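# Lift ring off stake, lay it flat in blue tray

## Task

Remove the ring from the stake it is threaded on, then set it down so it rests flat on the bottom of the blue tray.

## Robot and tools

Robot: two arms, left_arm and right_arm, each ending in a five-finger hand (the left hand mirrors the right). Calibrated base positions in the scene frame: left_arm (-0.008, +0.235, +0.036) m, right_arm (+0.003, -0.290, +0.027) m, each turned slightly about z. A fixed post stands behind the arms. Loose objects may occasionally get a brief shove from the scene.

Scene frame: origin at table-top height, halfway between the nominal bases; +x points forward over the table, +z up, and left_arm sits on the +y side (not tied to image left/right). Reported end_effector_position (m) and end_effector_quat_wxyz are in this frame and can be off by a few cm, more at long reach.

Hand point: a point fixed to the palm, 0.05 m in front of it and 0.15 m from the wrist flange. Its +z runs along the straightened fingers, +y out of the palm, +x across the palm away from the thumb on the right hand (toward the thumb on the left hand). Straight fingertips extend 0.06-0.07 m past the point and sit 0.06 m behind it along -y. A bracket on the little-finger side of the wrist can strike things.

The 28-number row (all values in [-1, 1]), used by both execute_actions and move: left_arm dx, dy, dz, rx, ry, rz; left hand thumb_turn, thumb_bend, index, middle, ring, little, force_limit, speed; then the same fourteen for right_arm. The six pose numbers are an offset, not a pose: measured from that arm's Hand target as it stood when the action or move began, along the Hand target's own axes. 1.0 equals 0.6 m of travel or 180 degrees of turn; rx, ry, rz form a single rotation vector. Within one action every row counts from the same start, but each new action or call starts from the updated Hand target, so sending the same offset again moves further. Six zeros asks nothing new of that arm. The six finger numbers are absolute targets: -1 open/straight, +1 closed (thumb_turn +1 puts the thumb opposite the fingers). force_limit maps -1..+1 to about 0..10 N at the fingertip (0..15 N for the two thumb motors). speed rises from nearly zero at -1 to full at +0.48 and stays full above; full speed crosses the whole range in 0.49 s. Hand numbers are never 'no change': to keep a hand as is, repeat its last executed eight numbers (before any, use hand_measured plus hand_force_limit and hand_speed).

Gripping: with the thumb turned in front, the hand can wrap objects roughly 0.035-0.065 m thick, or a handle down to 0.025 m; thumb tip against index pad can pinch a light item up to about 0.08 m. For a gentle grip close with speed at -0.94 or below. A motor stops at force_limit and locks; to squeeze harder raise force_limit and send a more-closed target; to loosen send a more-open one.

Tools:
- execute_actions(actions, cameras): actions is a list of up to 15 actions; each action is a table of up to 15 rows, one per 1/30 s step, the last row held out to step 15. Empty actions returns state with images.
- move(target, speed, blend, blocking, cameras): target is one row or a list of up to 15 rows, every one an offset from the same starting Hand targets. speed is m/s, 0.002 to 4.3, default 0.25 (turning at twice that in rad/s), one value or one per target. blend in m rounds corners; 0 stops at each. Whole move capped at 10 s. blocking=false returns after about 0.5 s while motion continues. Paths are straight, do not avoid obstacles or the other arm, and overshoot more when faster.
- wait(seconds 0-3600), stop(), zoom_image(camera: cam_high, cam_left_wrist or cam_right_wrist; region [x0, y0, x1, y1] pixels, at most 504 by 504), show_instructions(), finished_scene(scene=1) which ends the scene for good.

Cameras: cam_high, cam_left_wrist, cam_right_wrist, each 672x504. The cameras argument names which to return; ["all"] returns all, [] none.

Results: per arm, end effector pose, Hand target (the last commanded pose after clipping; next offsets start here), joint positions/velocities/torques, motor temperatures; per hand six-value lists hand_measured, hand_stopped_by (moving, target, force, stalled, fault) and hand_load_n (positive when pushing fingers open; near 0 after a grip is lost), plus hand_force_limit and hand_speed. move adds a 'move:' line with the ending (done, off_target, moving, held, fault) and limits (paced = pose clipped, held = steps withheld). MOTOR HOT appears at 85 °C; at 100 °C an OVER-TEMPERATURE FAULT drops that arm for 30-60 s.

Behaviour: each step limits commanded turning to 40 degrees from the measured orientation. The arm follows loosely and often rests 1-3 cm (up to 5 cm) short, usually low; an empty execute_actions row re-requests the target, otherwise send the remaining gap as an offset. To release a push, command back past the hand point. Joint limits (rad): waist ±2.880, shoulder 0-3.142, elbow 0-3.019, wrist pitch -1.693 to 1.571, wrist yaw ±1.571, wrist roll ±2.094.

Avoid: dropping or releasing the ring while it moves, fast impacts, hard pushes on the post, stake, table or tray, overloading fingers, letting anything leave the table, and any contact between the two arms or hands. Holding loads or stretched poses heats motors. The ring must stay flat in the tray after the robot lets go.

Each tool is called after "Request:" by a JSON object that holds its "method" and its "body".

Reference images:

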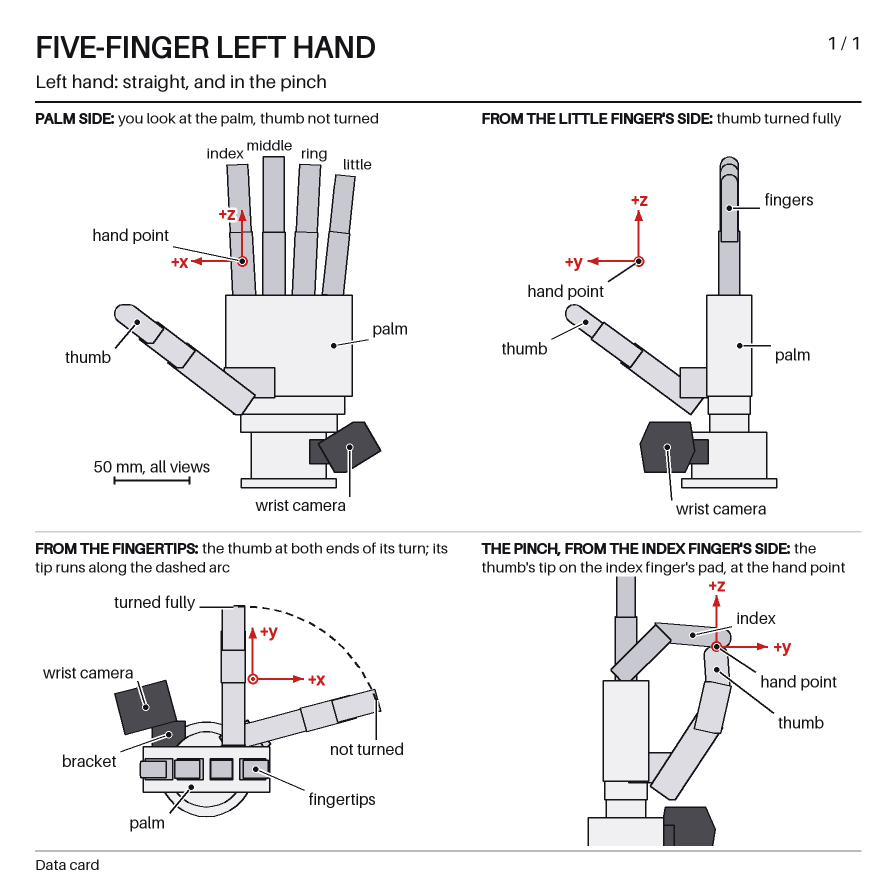

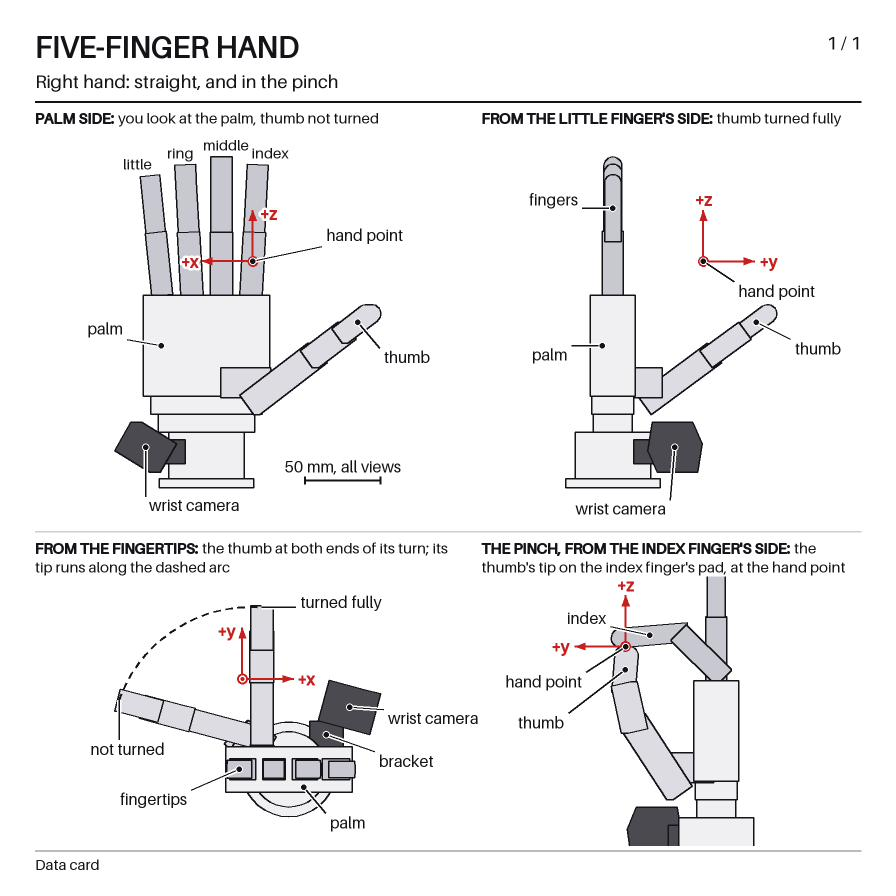

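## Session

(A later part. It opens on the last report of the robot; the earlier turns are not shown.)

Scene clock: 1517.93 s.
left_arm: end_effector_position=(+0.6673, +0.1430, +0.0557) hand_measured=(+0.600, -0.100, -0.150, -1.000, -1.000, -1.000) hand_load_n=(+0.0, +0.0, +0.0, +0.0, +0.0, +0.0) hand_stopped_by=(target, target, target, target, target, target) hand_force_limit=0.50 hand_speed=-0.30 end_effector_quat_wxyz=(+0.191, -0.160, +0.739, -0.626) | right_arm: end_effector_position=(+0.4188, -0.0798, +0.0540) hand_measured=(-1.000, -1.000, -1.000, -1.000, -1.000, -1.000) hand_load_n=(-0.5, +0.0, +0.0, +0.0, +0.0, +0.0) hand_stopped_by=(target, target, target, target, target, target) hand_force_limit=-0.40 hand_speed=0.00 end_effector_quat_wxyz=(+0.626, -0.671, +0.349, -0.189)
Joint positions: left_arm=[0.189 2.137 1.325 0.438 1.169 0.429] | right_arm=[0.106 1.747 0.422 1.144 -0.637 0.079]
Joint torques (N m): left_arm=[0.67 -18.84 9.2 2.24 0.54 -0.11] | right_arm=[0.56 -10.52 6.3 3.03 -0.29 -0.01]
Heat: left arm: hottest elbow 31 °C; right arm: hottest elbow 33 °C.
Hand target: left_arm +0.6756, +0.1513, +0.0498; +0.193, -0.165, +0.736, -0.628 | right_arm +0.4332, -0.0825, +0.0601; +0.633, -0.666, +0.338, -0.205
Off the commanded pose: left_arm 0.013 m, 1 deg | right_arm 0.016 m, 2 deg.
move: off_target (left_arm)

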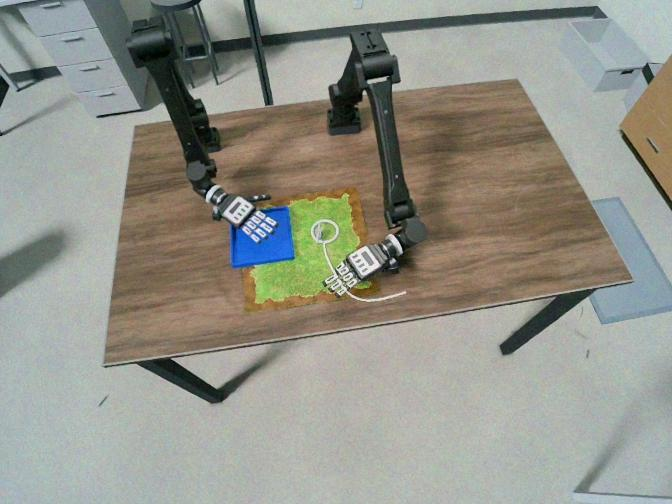

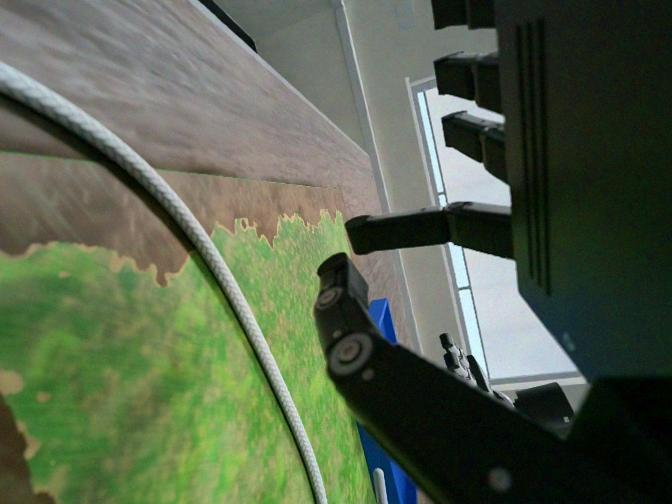

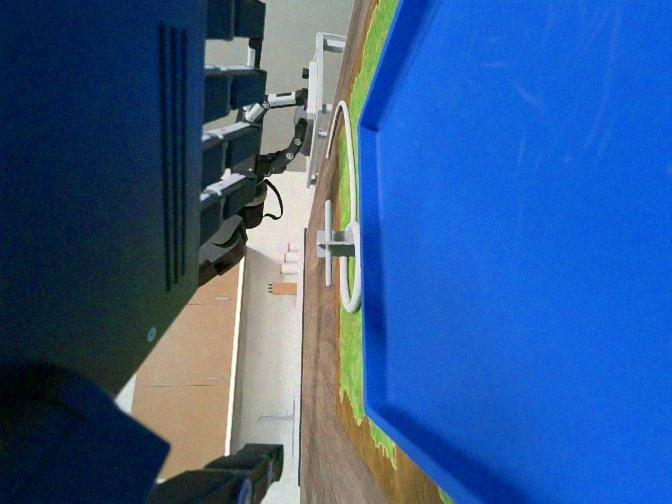

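Request:
{"method": "move", "body": {"target": [0.0042,0.0543,0.0076,0,0,0,0.6,-0.1,-0.15,-1,-1,-1,0.5,-0.3,0,0,0,0,0,0,-1,-1,-1,-1,-1,-1,-0.4,0], "speed": 0.06, "cameras": ["cam_high","cam_left_wrist"]}}

Request:
{"method": "zoom_image", "body": {"camera": "cam_high", "region": [320, 250, 380, 300]}}

Request:
{"method": "zoom_image", "body": {"camera": "cam_left_wrist", "region": [220, 150, 420, 400]}}

Scene clock: 1521.50 s.
left_arm: end_effector_position=(+0.6664, +0.1431, +0.0230) hand_measured=(+0.600, -0.100, -0.150, -1.000, -1.000, -1.000) hand_load_n=(+0.0, +0.0, +0.0, +0.0, +0.0, +0.0) hand_stopped_by=(target, target, target, target, target, target) hand_force_limit=0.50 hand_speed=-0.30 end_effector_quat_wxyz=(+0.190, -0.161, +0.739, -0.626) | right_arm: end_effector_position=(+0.4188, -0.0798, +0.0540) hand_measured=(-1.000, -1.000, -1.000, -1.000, -1.000, -1.000) hand_load_n=(-0.5, +0.0, +0.0, +0.0, +0.0, +0.0) hand_stopped_by=(target, target, target, target, target, target) hand_force_limit=-0.40 hand_speed=0.00 end_effector_quat_wxyz=(+0.626, -0.671, +0.349, -0.189)
Joint positions: left_arm=[0.189 2.199 1.325 0.499 1.169 0.428] | right_arm=[0.106 1.747 0.422 1.144 -0.637 0.079]
Joint torques (N m): left_arm=[0.73 -18.78 9.1 2.29 0.54 -0.11] | right_arm=[0.38 -10.11 6.13 2.95 -0.3 0.01]
Heat: left arm: hottest elbow 31 °C; right arm: hottest elbow 33 °C.
Hand target: left_arm +0.6757, +0.1516, +0.0170; +0.193, -0.165, +0.736, -0.627 | right_arm +0.4332, -0.0825, +0.0601; +0.633, -0.666, +0.338, -0.205
Off the commanded pose: left_arm 0.014 m, 1 deg | right_arm 0.016 m, 2 deg.
move: off_target (left_arm)

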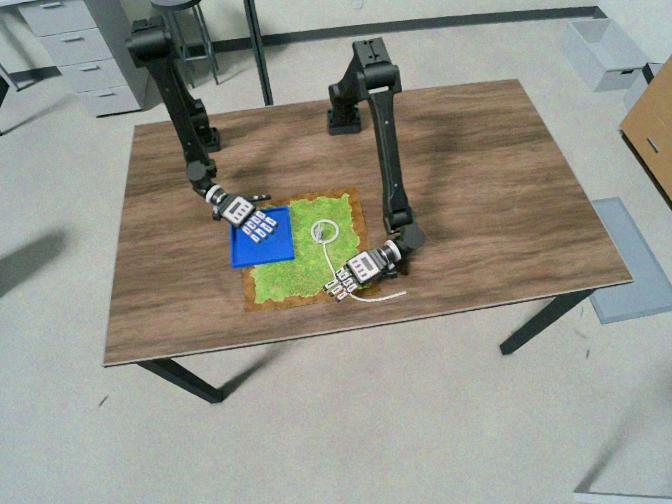

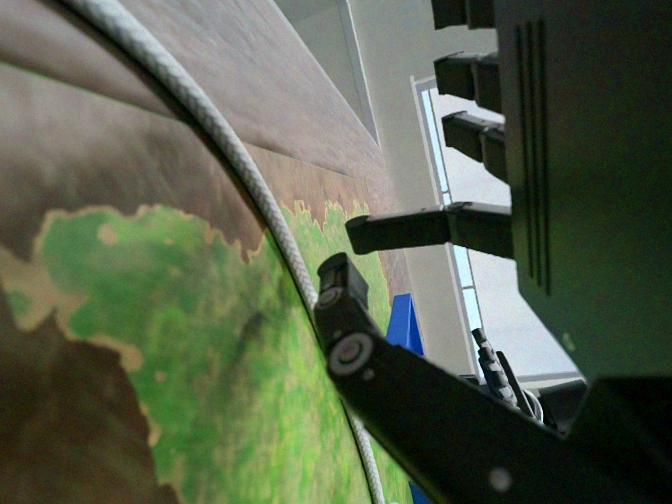

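Scaled by 8.400 from the camera's image (finer frame: 960x720).

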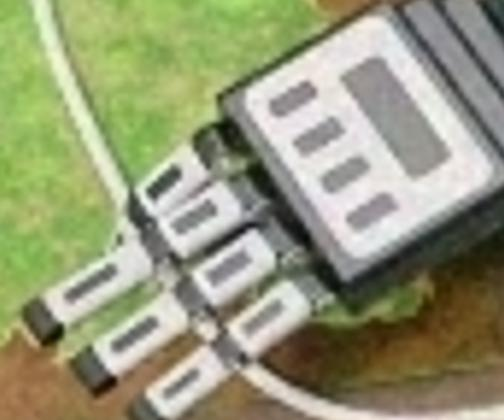

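Scaled by 2.016 from the camera's image (finer frame: 960x720).

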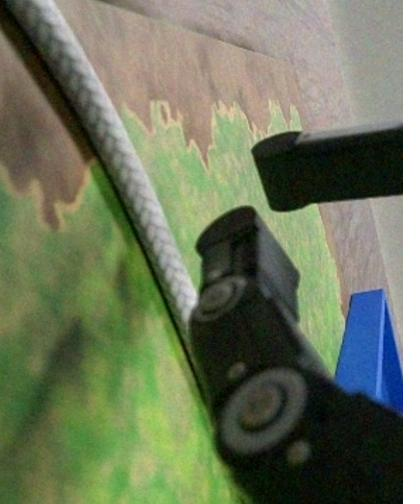

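Request:
{"method": "move", "body": {"target": [0.0005,0.0031,-0.0229,0,0,0,0.6,-0.1,-0.15,-1,-1,-1,0.5,-0.3,0,0,0,0,0,0,-1,-1,-1,-1,-1,-1,-0.4,0], "speed": 0.06, "cameras": ["cam_high","cam_left_wrist"]}}

Request:
{"method": "zoom_image", "body": {"camera": "cam_left_wrist", "region": [220, 150, 420, 400]}}

Scene clock: 1525.90 s.
left_arm: end_effector_position=(+0.6656, +0.1588, +0.0243) hand_measured=(+0.600, -0.100, -0.150, -1.000, -1.000, -1.000) hand_load_n=(+0.0, +0.0, +0.0, +0.0, +0.0, +0.0) hand_stopped_by=(target, target, target, target, target, target) hand_force_limit=0.50 hand_speed=-0.30 end_effector_quat_wxyz=(+0.192, -0.164, +0.736, -0.628) | right_arm: end_effector_position=(+0.4188, -0.0798, +0.0540) hand_measured=(-1.000, -1.000, -1.000, -1.000, -1.000, -1.000) hand_load_n=(+0.0, +0.0, +0.0, +0.0, +0.0, +0.0) hand_stopped_by=(target, target, target, target, target, target) hand_force_limit=-0.40 hand_speed=0.00 end_effector_quat_wxyz=(+0.626, -0.671, +0.349, -0.189)
Joint positions: left_arm=[0.215 2.199 1.325 0.499 1.189 0.428] | right_arm=[0.106 1.747 0.422 1.144 -0.637 0.079]
Joint torques (N m): left_arm=[-0.03 -19.6 7.83 1.76 0.54 0.07] | right_arm=[0.73 -10.46 6.19 3.02 -0.31 -0.01]
Heat: left arm: hottest elbow 31 °C; right arm: hottest elbow 33 °C.
Hand target: left_arm +0.6686, +0.1635, +0.0170; +0.193, -0.165, +0.736, -0.628 | right_arm +0.4332, -0.0825, +0.0601; +0.633, -0.666, +0.338, -0.205
Off the commanded pose: left_arm 0.009 m, 0 deg | right_arm 0.016 m, 2 deg.
move: done

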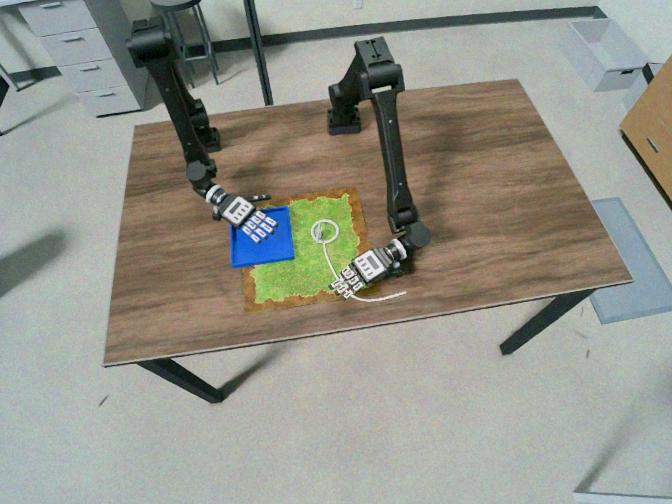

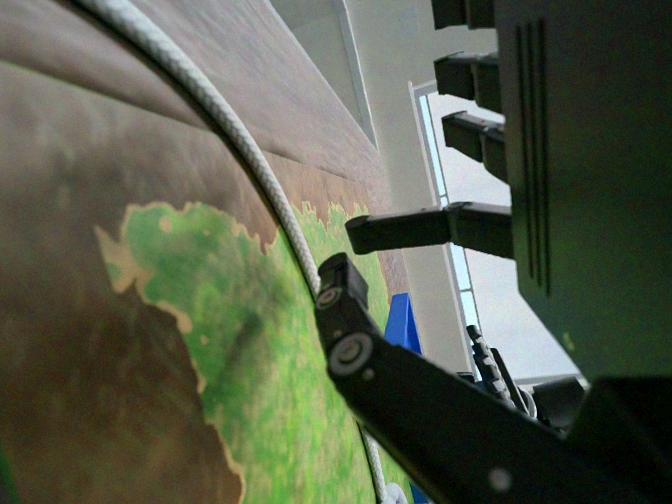

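Scaled by 2.016 from the camera's image (finer frame: 960x720).

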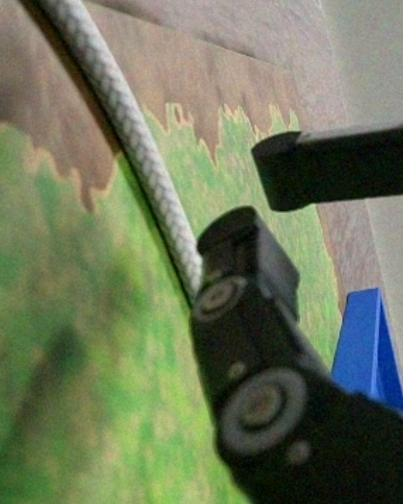

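Request:
{"method": "move", "body": {"target": [0.0013,0.0165,0.0023,0,0,0,0.6,-0.1,-0.15,-1,-1,-1,0.5,-0.3,0,0,0,0,0,0,-1,-1,-1,-1,-1,-1,-0.4,0], "speed": 0.04, "cameras": ["cam_left_wrist"]}}

Request:
{"method": "zoom_image", "body": {"camera": "cam_left_wrist", "region": [220, 150, 420, 400]}}

Scene clock: 1527.83 s.
left_arm: end_effector_position=(+0.6660, +0.1588, +0.0231) hand_measured=(+0.600, -0.100, -0.150, -1.000, -1.000, -1.000) hand_load_n=(+0.0, +0.0, +0.0, +0.0, +0.0, +0.0) hand_stopped_by=(target, target, target, target, target, target) hand_force_limit=0.50 hand_speed=-0.30 end_effector_quat_wxyz=(+0.194, -0.163, +0.736, -0.628) | right_arm: end_effector_position=(+0.4188, -0.0798, +0.0540) hand_measured=(-1.000, -1.000, -1.000, -1.000, -1.000, -1.000) hand_load_n=(+0.0, +0.0, -0.5, +0.0, -0.5, +0.0) hand_stopped_by=(target, target, target, target, target, target) hand_force_limit=-0.40 hand_speed=0.00 end_effector_quat_wxyz=(+0.626, -0.671, +0.349, -0.189)
Joint positions: left_arm=[0.215 2.202 1.325 0.506 1.189 0.428] | right_arm=[0.106 1.747 0.422 1.144 -0.637 0.079]
Joint torques (N m): left_arm=[0.09 -18.61 7.83 2.24 0.53 0.09] | right_arm=[0.38 -10.29 5.96 2.92 -0.32 -0.09]
Heat: left arm: hottest elbow 31 °C; right arm: hottest elbow 33 °C.
Hand target: left_arm +0.6686, +0.1635, +0.0069; +0.193, -0.165, +0.736, -0.628 | right_arm +0.4332, -0.0825, +0.0601; +0.633, -0.666, +0.338, -0.205
Off the commanded pose: left_arm 0.017 m, 0 deg | right_arm 0.016 m, 2 deg.
move: off_target (left_arm)

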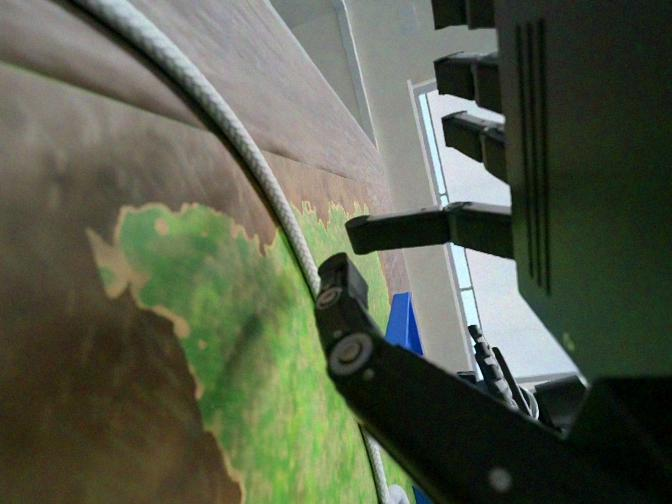

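Scaled by 2.016 from the camera's image (finer frame: 960x720).

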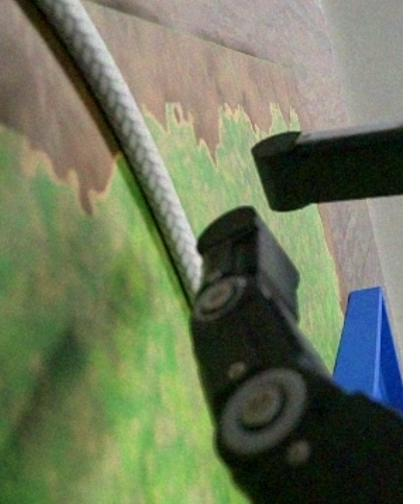

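Request:
{"method": "move", "body": {"target": [0.0013,0.0165,0.0023,0,0,0,0.6,-0.1,-0.15,-1,-1,-1,0.5,-0.3,0,0,0,0,0,0,-1,-1,-1,-1,-1,-1,-0.4,0], "speed": 0.04, "cameras": ["cam_left_wrist"]}}

Request:
{"method": "zoom_image", "body": {"camera": "cam_left_wrist", "region": [220, 150, 420, 400]}}

Scene clock: 1529.13 s.
left_arm: end_effector_position=(+0.6643, +0.1585, +0.0093) hand_measured=(+0.600, -0.100, -0.150, -1.000, -1.000, -1.000) hand_load_n=(+0.0, +0.0, +0.0, +0.0, +0.0, +0.0) hand_stopped_by=(target, target, target, target, target, target) hand_force_limit=0.50 hand_speed=-0.30 end_effector_quat_wxyz=(+0.191, -0.165, +0.736, -0.628) | right_arm: end_effector_position=(+0.4188, -0.0798, +0.0540) hand_measured=(-1.000, -1.000, -1.000, -1.000, -1.000, -1.000) hand_load_n=(+0.0, +0.0, +0.0, +0.0, +0.0, +0.0) hand_stopped_by=(target, target, target, target, target, target) hand_force_limit=-0.40 hand_speed=0.00 end_effector_quat_wxyz=(+0.626, -0.671, +0.349, -0.189)
Joint positions: left_arm=[0.215 2.227 1.325 0.523 1.189 0.428] | right_arm=[0.106 1.747 0.422 1.144 -0.637 0.079]
Joint torques (N m): left_arm=[0.21 -19.02 8.06 2.18 0.53 0.08] | right_arm=[0.5 -10.29 6.02 3.04 -0.32 -0.03]
Heat: left arm: hottest elbow 31 °C; right arm: hottest elbow 33 °C.
Hand target: left_arm +0.6686, +0.1635, -0.0032; +0.193, -0.165, +0.736, -0.627 | right_arm +0.4332, -0.0825, +0.0601; +0.633, -0.666, +0.338, -0.205
Off the commanded pose: left_arm 0.014 m, 0 deg | right_arm 0.016 m, 2 deg.
move: off_target (left_arm)

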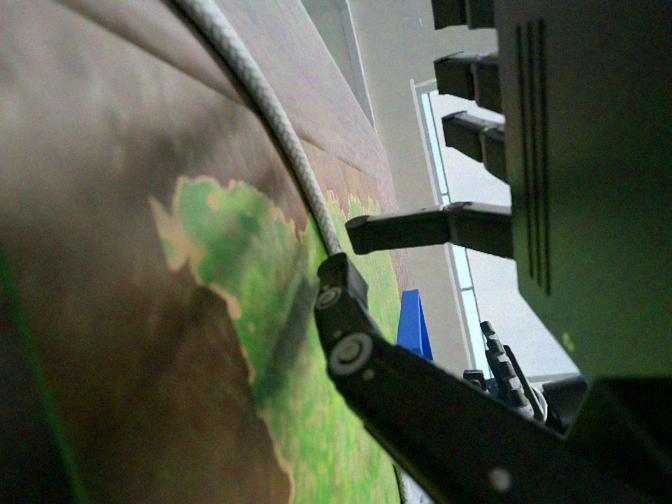

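Scaled by 2.016 from the camera's image (finer frame: 960x720).

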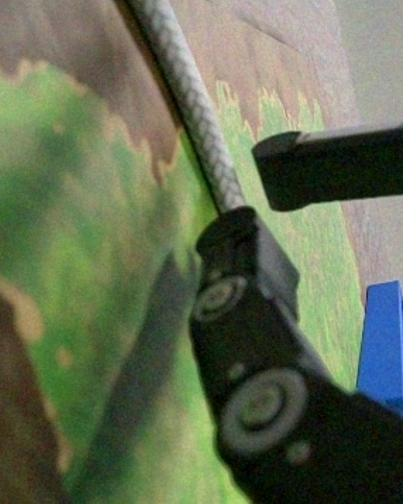

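Request:
{"method": "move", "body": {"target": [-0.0018,-0.0014,0.0105,0,0,0,0.6,-0.1,-0.15,-1,-1,-1,0.5,-0.3,0,0,0,0,0,0,-1,-1,-1,-1,-1,-1,-0.4,0], "speed": 0.04, "cameras": ["cam_left_wrist"]}}

Request:
{"method": "zoom_image", "body": {"camera": "cam_left_wrist", "region": [220, 150, 420, 400]}}

Scene clock: 1530.53 s.
left_arm: end_effector_position=(+0.6651, +0.1590, +0.0087) hand_measured=(+0.600, -0.100, -0.150, -1.000, -1.000, -1.000) hand_load_n=(+0.0, +0.5, +0.0, +0.0, +0.0, +0.0) hand_stopped_by=(target, target, target, target, target, target) hand_force_limit=0.50 hand_speed=-0.30 end_effector_quat_wxyz=(+0.193, -0.166, +0.736, -0.627) | right_arm: end_effector_position=(+0.4188, -0.0798, +0.0540) hand_measured=(-1.000, -1.000, -1.000, -1.000, -1.000, -1.000) hand_load_n=(+0.0, +0.0, +0.0, +0.0, +0.0, +0.0) hand_stopped_by=(target, target, target, target, target, target) hand_force_limit=-0.40 hand_speed=0.00 end_effector_quat_wxyz=(+0.626, -0.671, +0.349, -0.189)
Joint positions: left_arm=[0.215 2.228 1.325 0.526 1.185 0.428] | right_arm=[0.106 1.747 0.422 1.144 -0.637 0.079]
Joint torques (N m): left_arm=[-0.32 -18.49 8.85 2.19 0.35 -0.01] | right_arm=[0.09 -10.75 5.93 3.11 -0.35 -0.02]
Heat: left arm: hottest elbow 32 °C; right arm: hottest elbow 33 °C.
Hand target: left_arm +0.6726, +0.1585, -0.0032; +0.193, -0.165, +0.736, -0.627 | right_arm +0.4332, -0.0825, +0.0601; +0.633, -0.666, +0.338, -0.205
Off the commanded pose: left_arm 0.014 m, 0 deg | right_arm 0.016 m, 2 deg.
move: off_target (left_arm)

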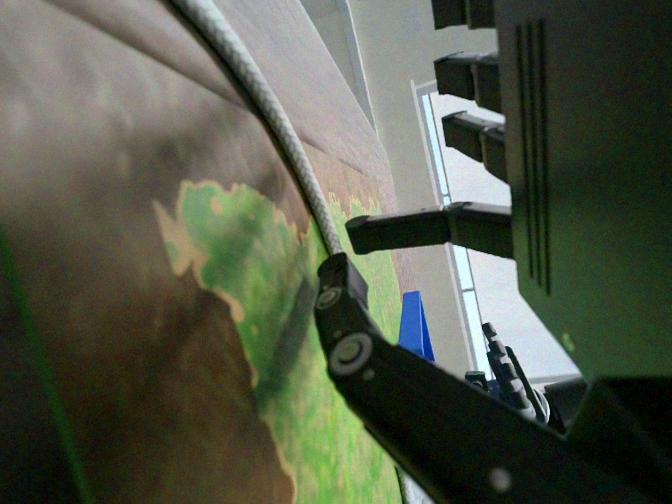

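Scaled by 2.016 from the camera's image (finer frame: 960x720).

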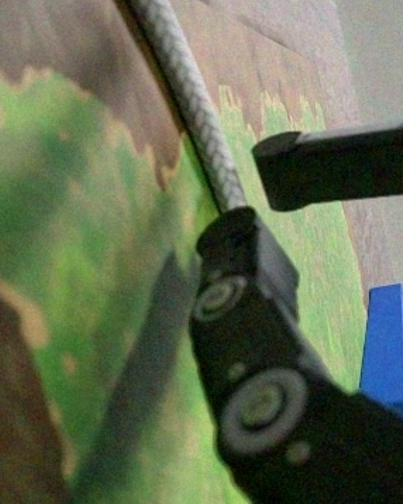

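Request:
{"method": "move", "body": {"target": [0.0012,0.0155,0.0022,0,0,0,0.6,-0.1,-0.15,-1,-1,-1,0.5,-0.3,0,0,0,0,0,0,-1,-1,-1,-1,-1,-1,-0.4,0], "speed": 0.04, "cameras": ["cam_left_wrist","cam_high"]}}

Request:
{"method": "zoom_image", "body": {"camera": "cam_left_wrist", "region": [220, 150, 420, 400]}}

Request:
{"method": "zoom_image", "body": {"camera": "cam_high", "region": [320, 250, 380, 300]}}

Scene clock: 1531.80 s.
left_arm: end_effector_position=(+0.6666, +0.1592, +0.0027) hand_measured=(+0.600, -0.100, -0.150, -1.000, -1.000, -1.000) hand_load_n=(+0.0, -0.5, +0.0, +0.0, +0.0, +0.0) hand_stopped_by=(target, target, target, target, target, target) hand_force_limit=0.50 hand_speed=-0.30 end_effector_quat_wxyz=(+0.196, -0.164, +0.736, -0.628) | right_arm: end_effector_position=(+0.4188, -0.0798, +0.0540) hand_measured=(-1.000, -1.000, -1.000, -1.000, -1.000, -1.000) hand_load_n=(+0.0, +0.0, +0.0, +0.0, +0.0, +0.0) hand_stopped_by=(target, target, target, target, target, target) hand_force_limit=-0.40 hand_speed=0.00 end_effector_quat_wxyz=(+0.626, -0.671, +0.349, -0.189)
Joint positions: left_arm=[0.215 2.243 1.33 0.544 1.185 0.428] | right_arm=[0.106 1.747 0.422 1.144 -0.637 0.079]
Joint torques (N m): left_arm=[-0.5 -18.26 8.65 2.19 0.34 -0.01] | right_arm=[0.85 -10.7 5.98 3.18 -0.28 -0.02]
Heat: left arm: hottest elbow 32 °C; right arm: hottest elbow 33 °C.
Hand target: left_arm +0.6727, +0.1585, -0.0124; +0.193, -0.165, +0.736, -0.627 | right_arm +0.4332, -0.0825, +0.0601; +0.633, -0.666, +0.338, -0.205
Off the commanded pose: left_arm 0.017 m, 0 deg | right_arm 0.016 m, 2 deg.
move: off_target (left_arm)
Images, in order (width x height): cam_high 672x504, cam_left_wrist 672x504.

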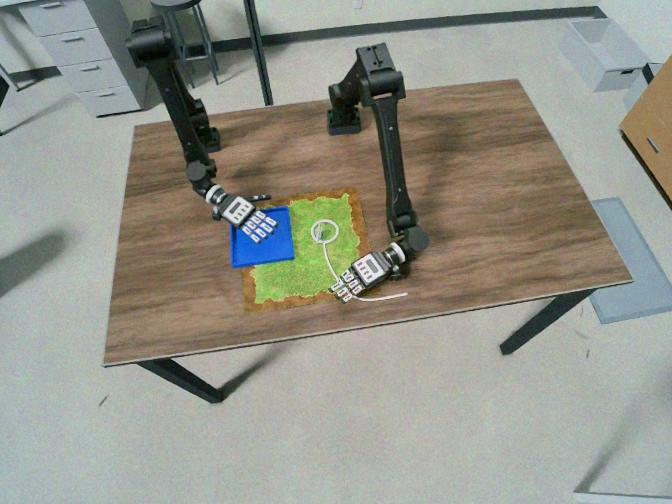

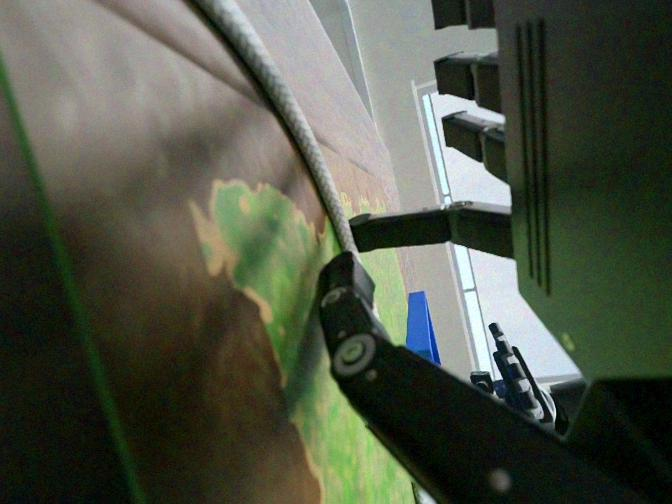

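Scaled by 2.016 from the camera's image (finer frame: 960x720).

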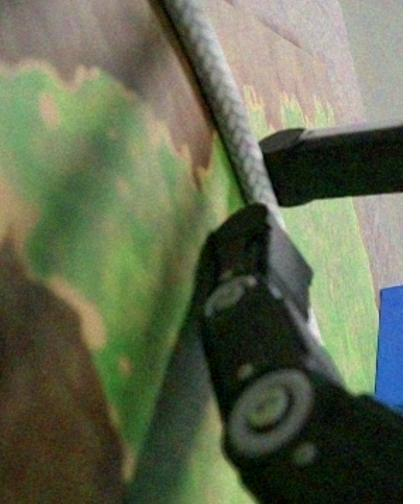

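Scaled by 8.400 from the camera's image (finer frame: 960x720).

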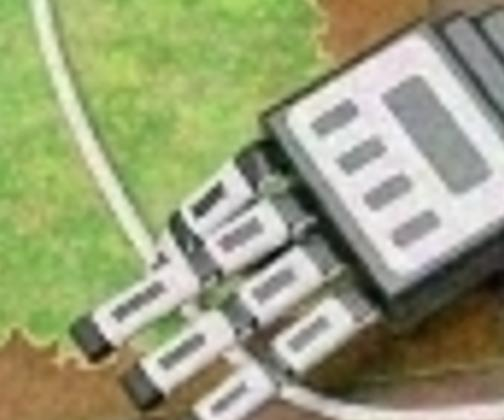

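Request:
{"method": "move", "body": {"target": [0,0,0,0,0,0,0.6,-0.1,0.05,-1,-1,-1,0.5,-0.8,0,0,0,0,0,0,-1,-1,-1,-1,-1,-1,-0.4,0], "cameras": ["cam_left_wrist"]}}

Request:
{"method": "zoom_image", "body": {"camera": "cam_left_wrist", "region": [220, 150, 420, 400]}}

Scene clock: 1533.17 s.
left_arm: end_effector_position=(+0.6667, +0.1592, +0.0029) hand_measured=(+0.600, -0.100, +0.050, -1.000, -1.000, -1.000) hand_load_n=(+0.0, -0.5, +0.5, +0.0, +0.0, +0.0) hand_stopped_by=(target, target, target, target, target, target) hand_force_limit=0.50 hand_speed=-0.80 end_effector_quat_wxyz=(+0.196, -0.163, +0.736, -0.628) | right_arm: end_effector_position=(+0.4188, -0.0798, +0.0540) hand_measured=(-1.000, -1.000, -1.000, -1.000, -1.000, -1.000) hand_load_n=(+0.0, +0.0, +0.0, +0.0, +0.0, +0.0) hand_stopped_by=(target, target, target, target, target, target) hand_force_limit=-0.40 hand_speed=0.00 end_effector_quat_wxyz=(+0.626, -0.671, +0.349, -0.189)
Joint positions: left_arm=[0.215 2.243 1.33 0.545 1.185 0.428] | right_arm=[0.106 1.747 0.422 1.144 -0.637 0.079]
Joint torques (N m): left_arm=[-0.32 -18.43 8.75 2.1 0.34 -0.01] | right_arm=[0.56 -10.23 6.12 3.21 -0.26 -0.03]
Heat: left arm: hottest elbow 32 °C; right arm: hottest elbow 33 °C.
Hand target: left_arm +0.6727, +0.1585, -0.0124; +0.193, -0.165, +0.736, -0.627 | right_arm +0.4332, -0.0825, +0.0601; +0.633, -0.666, +0.338, -0.205
Off the commanded pose: left_arm 0.016 m, 0 deg | right_arm 0.016 m, 2 deg.
move: done

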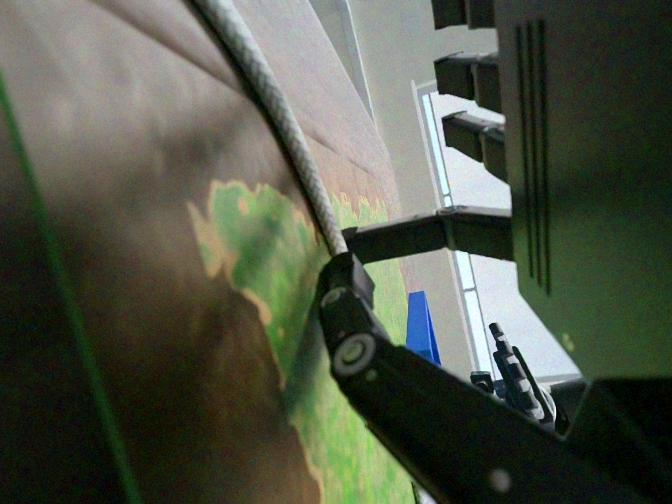

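Scaled by 2.016 from the camera's image (finer frame: 960x720).

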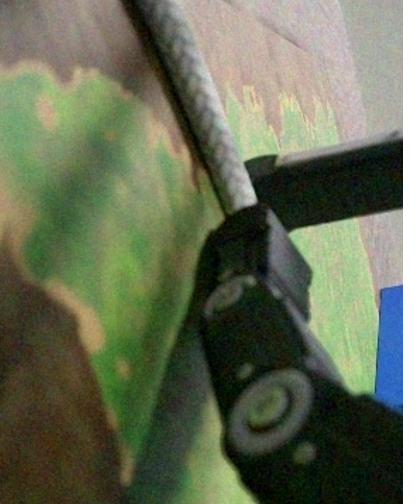

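Request:
{"method": "move", "body": {"target": [0,0,0,0,0,0,0.6,-0.1,0.12,-1,-1,-1,1.0,-0.94,0,0,0,0,0,0,-1,-1,-1,-1,-1,-1,-0.4,0]}}

Request:
{"method": "move", "body": {"target": [0,0,0,0,0,0,0.6,-0.1,0.2,-1,-1,-1,1.0,-0.94,0,0,0,0,0,0,-1,-1,-1,-1,-1,-1,-0.4,0], "cameras": ["cam_left_wrist"]}}

Request:
{"method": "zoom_image", "body": {"camera": "cam_left_wrist", "region": [220, 150, 420, 400]}}

Scene clock: 1534.27 s.
left_arm: end_effector_position=(+0.6678, +0.1594, +0.0038) hand_measured=(+0.600, -0.100, +0.120, -1.000, -1.000, -1.000) hand_load_n=(+0.0, +0.0, +1.5, +0.0, +0.0, +0.0) hand_stopped_by=(target, target, target, target, target, target) hand_force_limit=1.00 hand_speed=-0.94 end_effector_quat_wxyz=(+0.197, -0.162, +0.736, -0.628) | right_arm: end_effector_position=(+0.4188, -0.0798, +0.0540) hand_measured=(-1.000, -1.000, -1.000, -1.000, -1.000, -1.000) hand_load_n=(+0.0, +0.0, +0.0, +0.0, +0.0, +0.0) hand_stopped_by=(target, target, target, target, target, target) hand_force_limit=-0.40 hand_speed=0.00 end_effector_quat_wxyz=(+0.626, -0.671, +0.349, -0.189)
Joint positions: left_arm=[0.215 2.243 1.333 0.545 1.185 0.428] | right_arm=[0.106 1.747 0.422 1.144 -0.637 0.079]
Joint torques (N m): left_arm=[-0.21 -18.37 8.51 2.18 0.32 0.01] | right_arm=[1.38 -10.58 5.91 2.99 -0.34 -0.01]
Heat: left arm: hottest elbow 32 °C; right arm: hottest elbow 33 °C.
Hand target: left_arm +0.6728, +0.1585, -0.0124; +0.193, -0.165, +0.736, -0.627 | right_arm +0.4332, -0.0825, +0.0601; +0.633, -0.666, +0.338, -0.205
Off the commanded pose: left_arm 0.017 m, 1 deg | right_arm 0.016 m, 2 deg.
move: done

Scene clock: 1534.97 s.
left_arm: end_effector_position=(+0.6683, +0.1594, +0.0046) hand_measured=(+0.600, -0.100, +0.196, -1.000, -1.000, -1.000) hand_load_n=(+0.0, +1.0, +10.0, +0.0, -0.5, +0.0) hand_stopped_by=(target, target, force, target, target, target) hand_force_limit=1.00 hand_speed=-0.94 end_effector_quat_wxyz=(+0.198, -0.161, +0.735, -0.628) | right_arm: end_effector_position=(+0.4188, -0.0798, +0.0540) hand_measured=(-1.000, -1.000, -1.000, -1.000, -1.000, -1.000) hand_load_n=(-0.5, +0.0, +0.0, +0.0, +0.0, +0.0) hand_stopped_by=(target, target, target, target, target, target) hand_force_limit=-0.40 hand_speed=0.00 end_effector_quat_wxyz=(+0.626, -0.671, +0.349, -0.189)
Joint positions: left_arm=[0.215 2.243 1.334 0.547 1.186 0.428] | right_arm=[0.106 1.747 0.422 1.144 -0.637 0.079]
Joint torques (N m): left_arm=[-0.38 -18.14 8.4 1.99 0.26 -0.02] | right_arm=[0.56 -10.81 6.02 2.92 -0.3 -0.03]
Heat: left arm: hottest elbow 32 °C; right arm: hottest elbow 33 °C.
Hand target: left_arm +0.6728, +0.1585, -0.0124; +0.193, -0.165, +0.736, -0.627 | right_arm +0.4332, -0.0825, +0.0601; +0.633, -0.666, +0.338, -0.205
Off the commanded pose: left_arm 0.018 m, 1 deg | right_arm 0.016 m, 2 deg.
move: done

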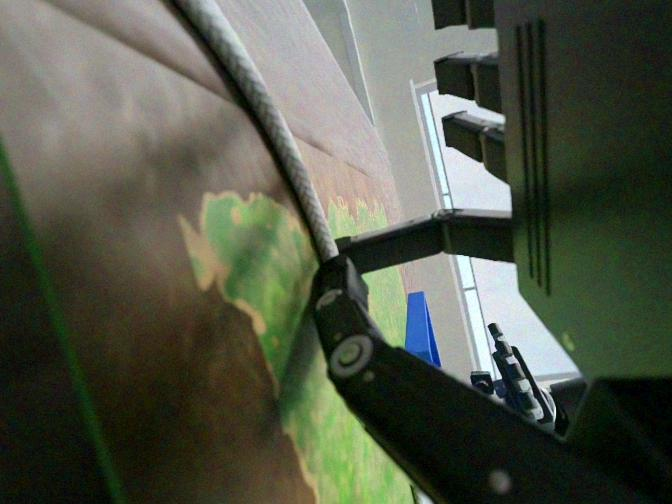

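Scaled by 2.016 from the camera's image (finer frame: 960x720).

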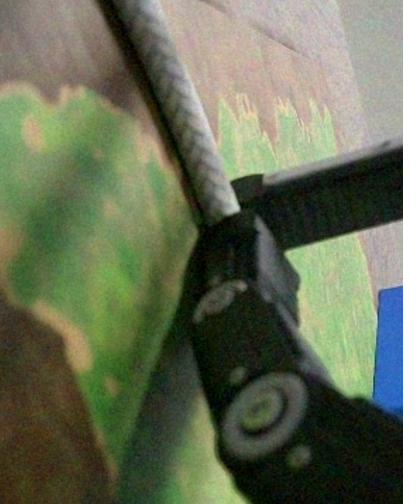

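Request:
{"method": "move", "body": {"target": [-0.0019,-0.0247,-0.0034,0,0,0,0.6,-0.1,0.2,-1,-1,-1,1.0,-0.94,0,0,0,0,0,0,-1,-1,-1,-1,-1,-1,-0.4,0], "speed": 0.03, "cameras": ["cam_left_wrist"]}}

Request:
{"method": "zoom_image", "body": {"camera": "cam_left_wrist", "region": [220, 150, 420, 400]}}

Scene clock: 1536.40 s.
left_arm: end_effector_position=(+0.6680, +0.1593, +0.0044) hand_measured=(+0.600, -0.100, +0.196, -1.000, -1.000, -1.000) hand_load_n=(+0.0, +1.0, +10.0, +0.0, +0.0, +0.0) hand_stopped_by=(target, target, force, target, target, target) hand_force_limit=1.00 hand_speed=-0.94 end_effector_quat_wxyz=(+0.197, -0.162, +0.735, -0.628) | right_arm: end_effector_position=(+0.4188, -0.0798, +0.0540) hand_measured=(-1.000, -1.000, -1.000, -1.000, -1.000, -1.000) hand_load_n=(+0.0, +0.0, +0.0, +0.0, +0.0, +0.0) hand_stopped_by=(target, target, target, target, target, target) hand_force_limit=-0.40 hand_speed=0.00 end_effector_quat_wxyz=(+0.626, -0.671, +0.349, -0.189)
Joint positions: left_arm=[0.215 2.243 1.334 0.544 1.186 0.428] | right_arm=[0.106 1.747 0.422 1.144 -0.637 0.079]
Joint torques (N m): left_arm=[-0.38 -20.72 8.12 1.07 0.25 -0.02] | right_arm=[0.15 -11.22 6.11 3.25 -0.31 -0.08]
Heat: left arm: hottest elbow 32 °C; right arm: hottest elbow 33 °C.
Hand target: left_arm +0.6728, +0.1584, +0.0025; +0.193, -0.165, +0.736, -0.627 | right_arm +0.4332, -0.0825, +0.0601; +0.633, -0.666, +0.338, -0.205
Off the commanded pose: left_arm 0.005 m, 1 deg | right_arm 0.016 m, 2 deg.
move: done

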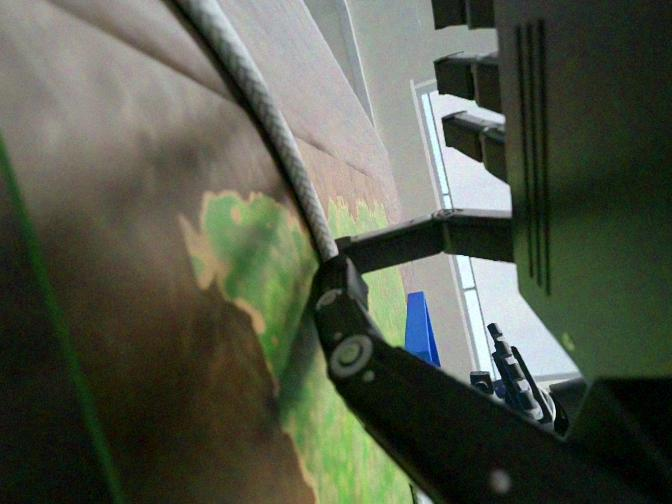

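Scaled by 2.016 from the camera's image (finer frame: 960x720).

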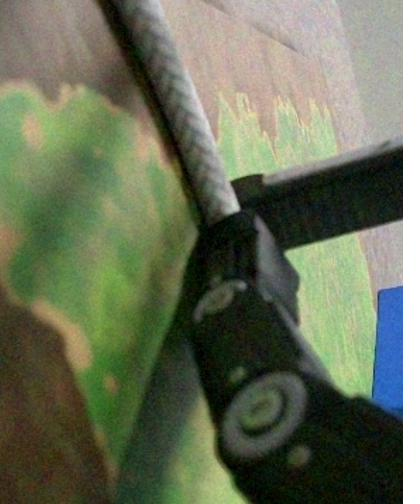

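Not moved yet (friction). Lift more.

Request:
{"method": "move", "body": {"target": [-0.0019,-0.0247,-0.0034,0,0,0,0.6,-0.1,0.2,-1,-1,-1,1.0,-0.94,0,0,0,0,0,0,-1,-1,-1,-1,-1,-1,-0.4,0], "speed": 0.03, "cameras": ["cam_left_wrist"]}}

Request:
{"method": "zoom_image", "body": {"camera": "cam_left_wrist", "region": [220, 150, 420, 400]}}

Scene clock: 1537.73 s.
left_arm: end_effector_position=(+0.6675, +0.1594, +0.0116) hand_measured=(+0.600, -0.100, +0.196, -1.000, -1.000, -1.000) hand_load_n=(+0.0, +3.0, +9.5, +0.0, +0.0, +0.0) hand_stopped_by=(target, target, force, target, target, target) hand_force_limit=1.00 hand_speed=-0.94 end_effector_quat_wxyz=(+0.192, -0.167, +0.736, -0.627) | right_arm: end_effector_position=(+0.4188, -0.0798, +0.0540) hand_measured=(-1.000, -1.000, -1.000, -1.000, -1.000, -1.000) hand_load_n=(+0.0, +0.0, +0.0, +0.0, +0.0, +0.0) hand_stopped_by=(target, target, target, target, target, target) hand_force_limit=-0.40 hand_speed=0.00 end_effector_quat_wxyz=(+0.626, -0.671, +0.349, -0.189)
Joint positions: left_arm=[0.215 2.226 1.334 0.513 1.184 0.428] | right_arm=[0.106 1.747 0.422 1.144 -0.637 0.079]
Joint torques (N m): left_arm=[-0.32 -21.95 7.92 1.28 0.36 -0.03] | right_arm=[0.67 -10.75 6.09 2.97 -0.26 -0.05]
Heat: left arm: hottest elbow 32 °C; right arm: hottest elbow 33 °C.
Hand target: left_arm +0.6727, +0.1584, +0.0174; +0.193, -0.165, +0.736, -0.627 | right_arm +0.4332, -0.0825, +0.0601; +0.633, -0.666, +0.338, -0.205
Off the commanded pose: left_arm 0.008 m, 0 deg | right_arm 0.016 m, 2 deg.
move: done

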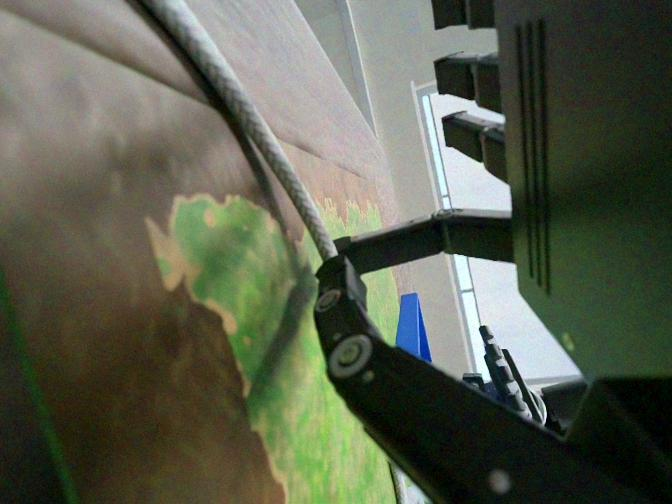

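Scaled by 2.016 from the camera's image (finer frame: 960x720).

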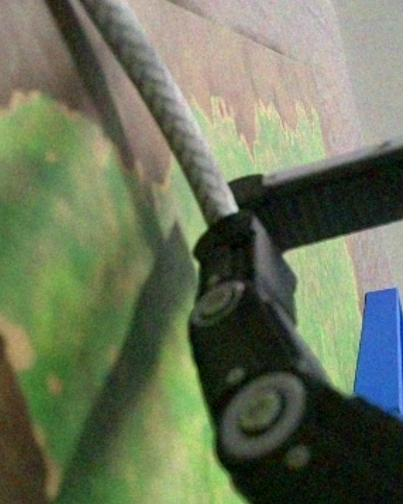

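Request:
{"method": "move", "body": {"target": [-0.0039,-0.0494,-0.0069,0,0,0,0.6,-0.1,0.2,-1,-1,-1,1.0,-0.94,0,0,0,0,0,0,-1,-1,-1,-1,-1,-1,-0.4,0], "speed": 0.05, "cameras": ["cam_left_wrist","cam_high","cam_right_wrist"]}}

Request:
{"method": "zoom_image", "body": {"camera": "cam_high", "region": [300, 210, 420, 310]}}

Scene clock: 1539.27 s.
left_arm: end_effector_position=(+0.6694, +0.1597, +0.0438) hand_measured=(+0.600, -0.100, +0.196, -1.000, -1.000, -1.000) hand_load_n=(+0.0, +3.0, +9.5, +0.0, +0.0, +0.0) hand_stopped_by=(target, target, force, target, target, target) hand_force_limit=1.00 hand_speed=-0.94 end_effector_quat_wxyz=(+0.194, -0.165, +0.736, -0.627) | right_arm: end_effector_position=(+0.4188, -0.0798, +0.0540) hand_measured=(-1.000, -1.000, -1.000, -1.000, -1.000, -1.000) hand_load_n=(-0.5, +0.0, +0.0, +0.0, +0.0, +0.5) hand_stopped_by=(target, target, target, target, target, target) hand_force_limit=-0.40 hand_speed=0.00 end_effector_quat_wxyz=(+0.626, -0.671, +0.349, -0.189)
Joint positions: left_arm=[0.215 2.166 1.334 0.458 1.184 0.428] | right_arm=[0.106 1.747 0.422 1.144 -0.637 0.079]
Joint torques (N m): left_arm=[-0.73 -21.6 7.99 1.26 0.35 -0.03] | right_arm=[0.73 -10.46 6.17 3.12 -0.32 0]
Heat: left arm: hottest elbow 32 °C; right arm: hottest elbow 33 °C.
Hand target: left_arm +0.6728, +0.1584, +0.0476; +0.193, -0.165, +0.736, -0.627 | right_arm +0.4332, -0.0825, +0.0601; +0.633, -0.666, +0.338, -0.205
Off the commanded pose: left_arm 0.005 m, 0 deg | right_arm 0.016 m, 2 deg.
move: done

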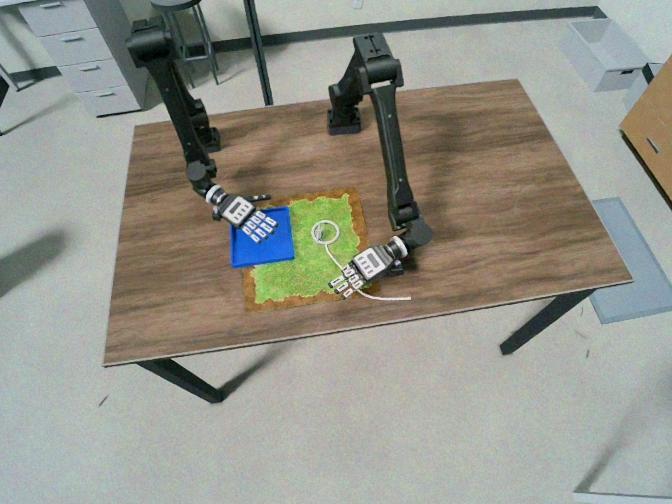

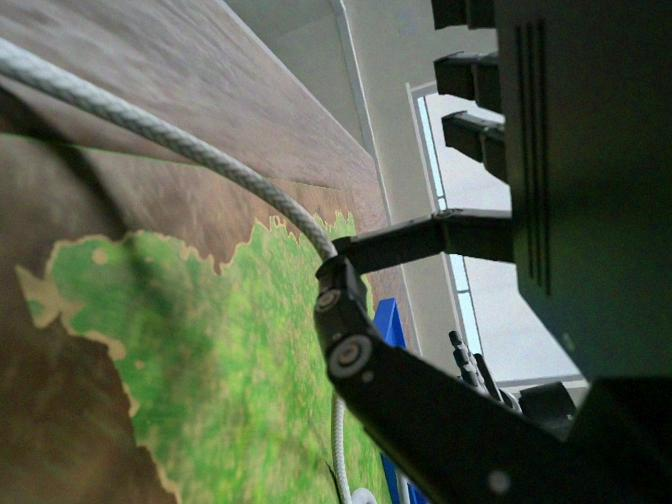

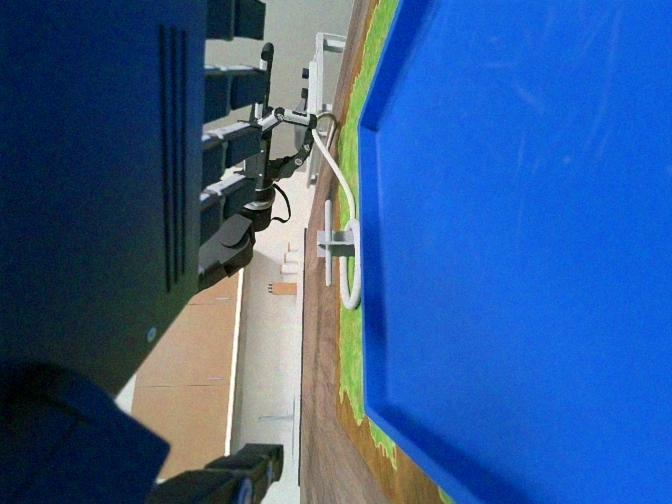

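Scaled by 4.200 from the camera's image (finer frame: 960x720).

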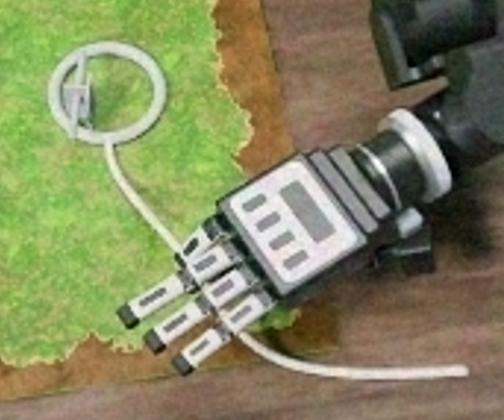

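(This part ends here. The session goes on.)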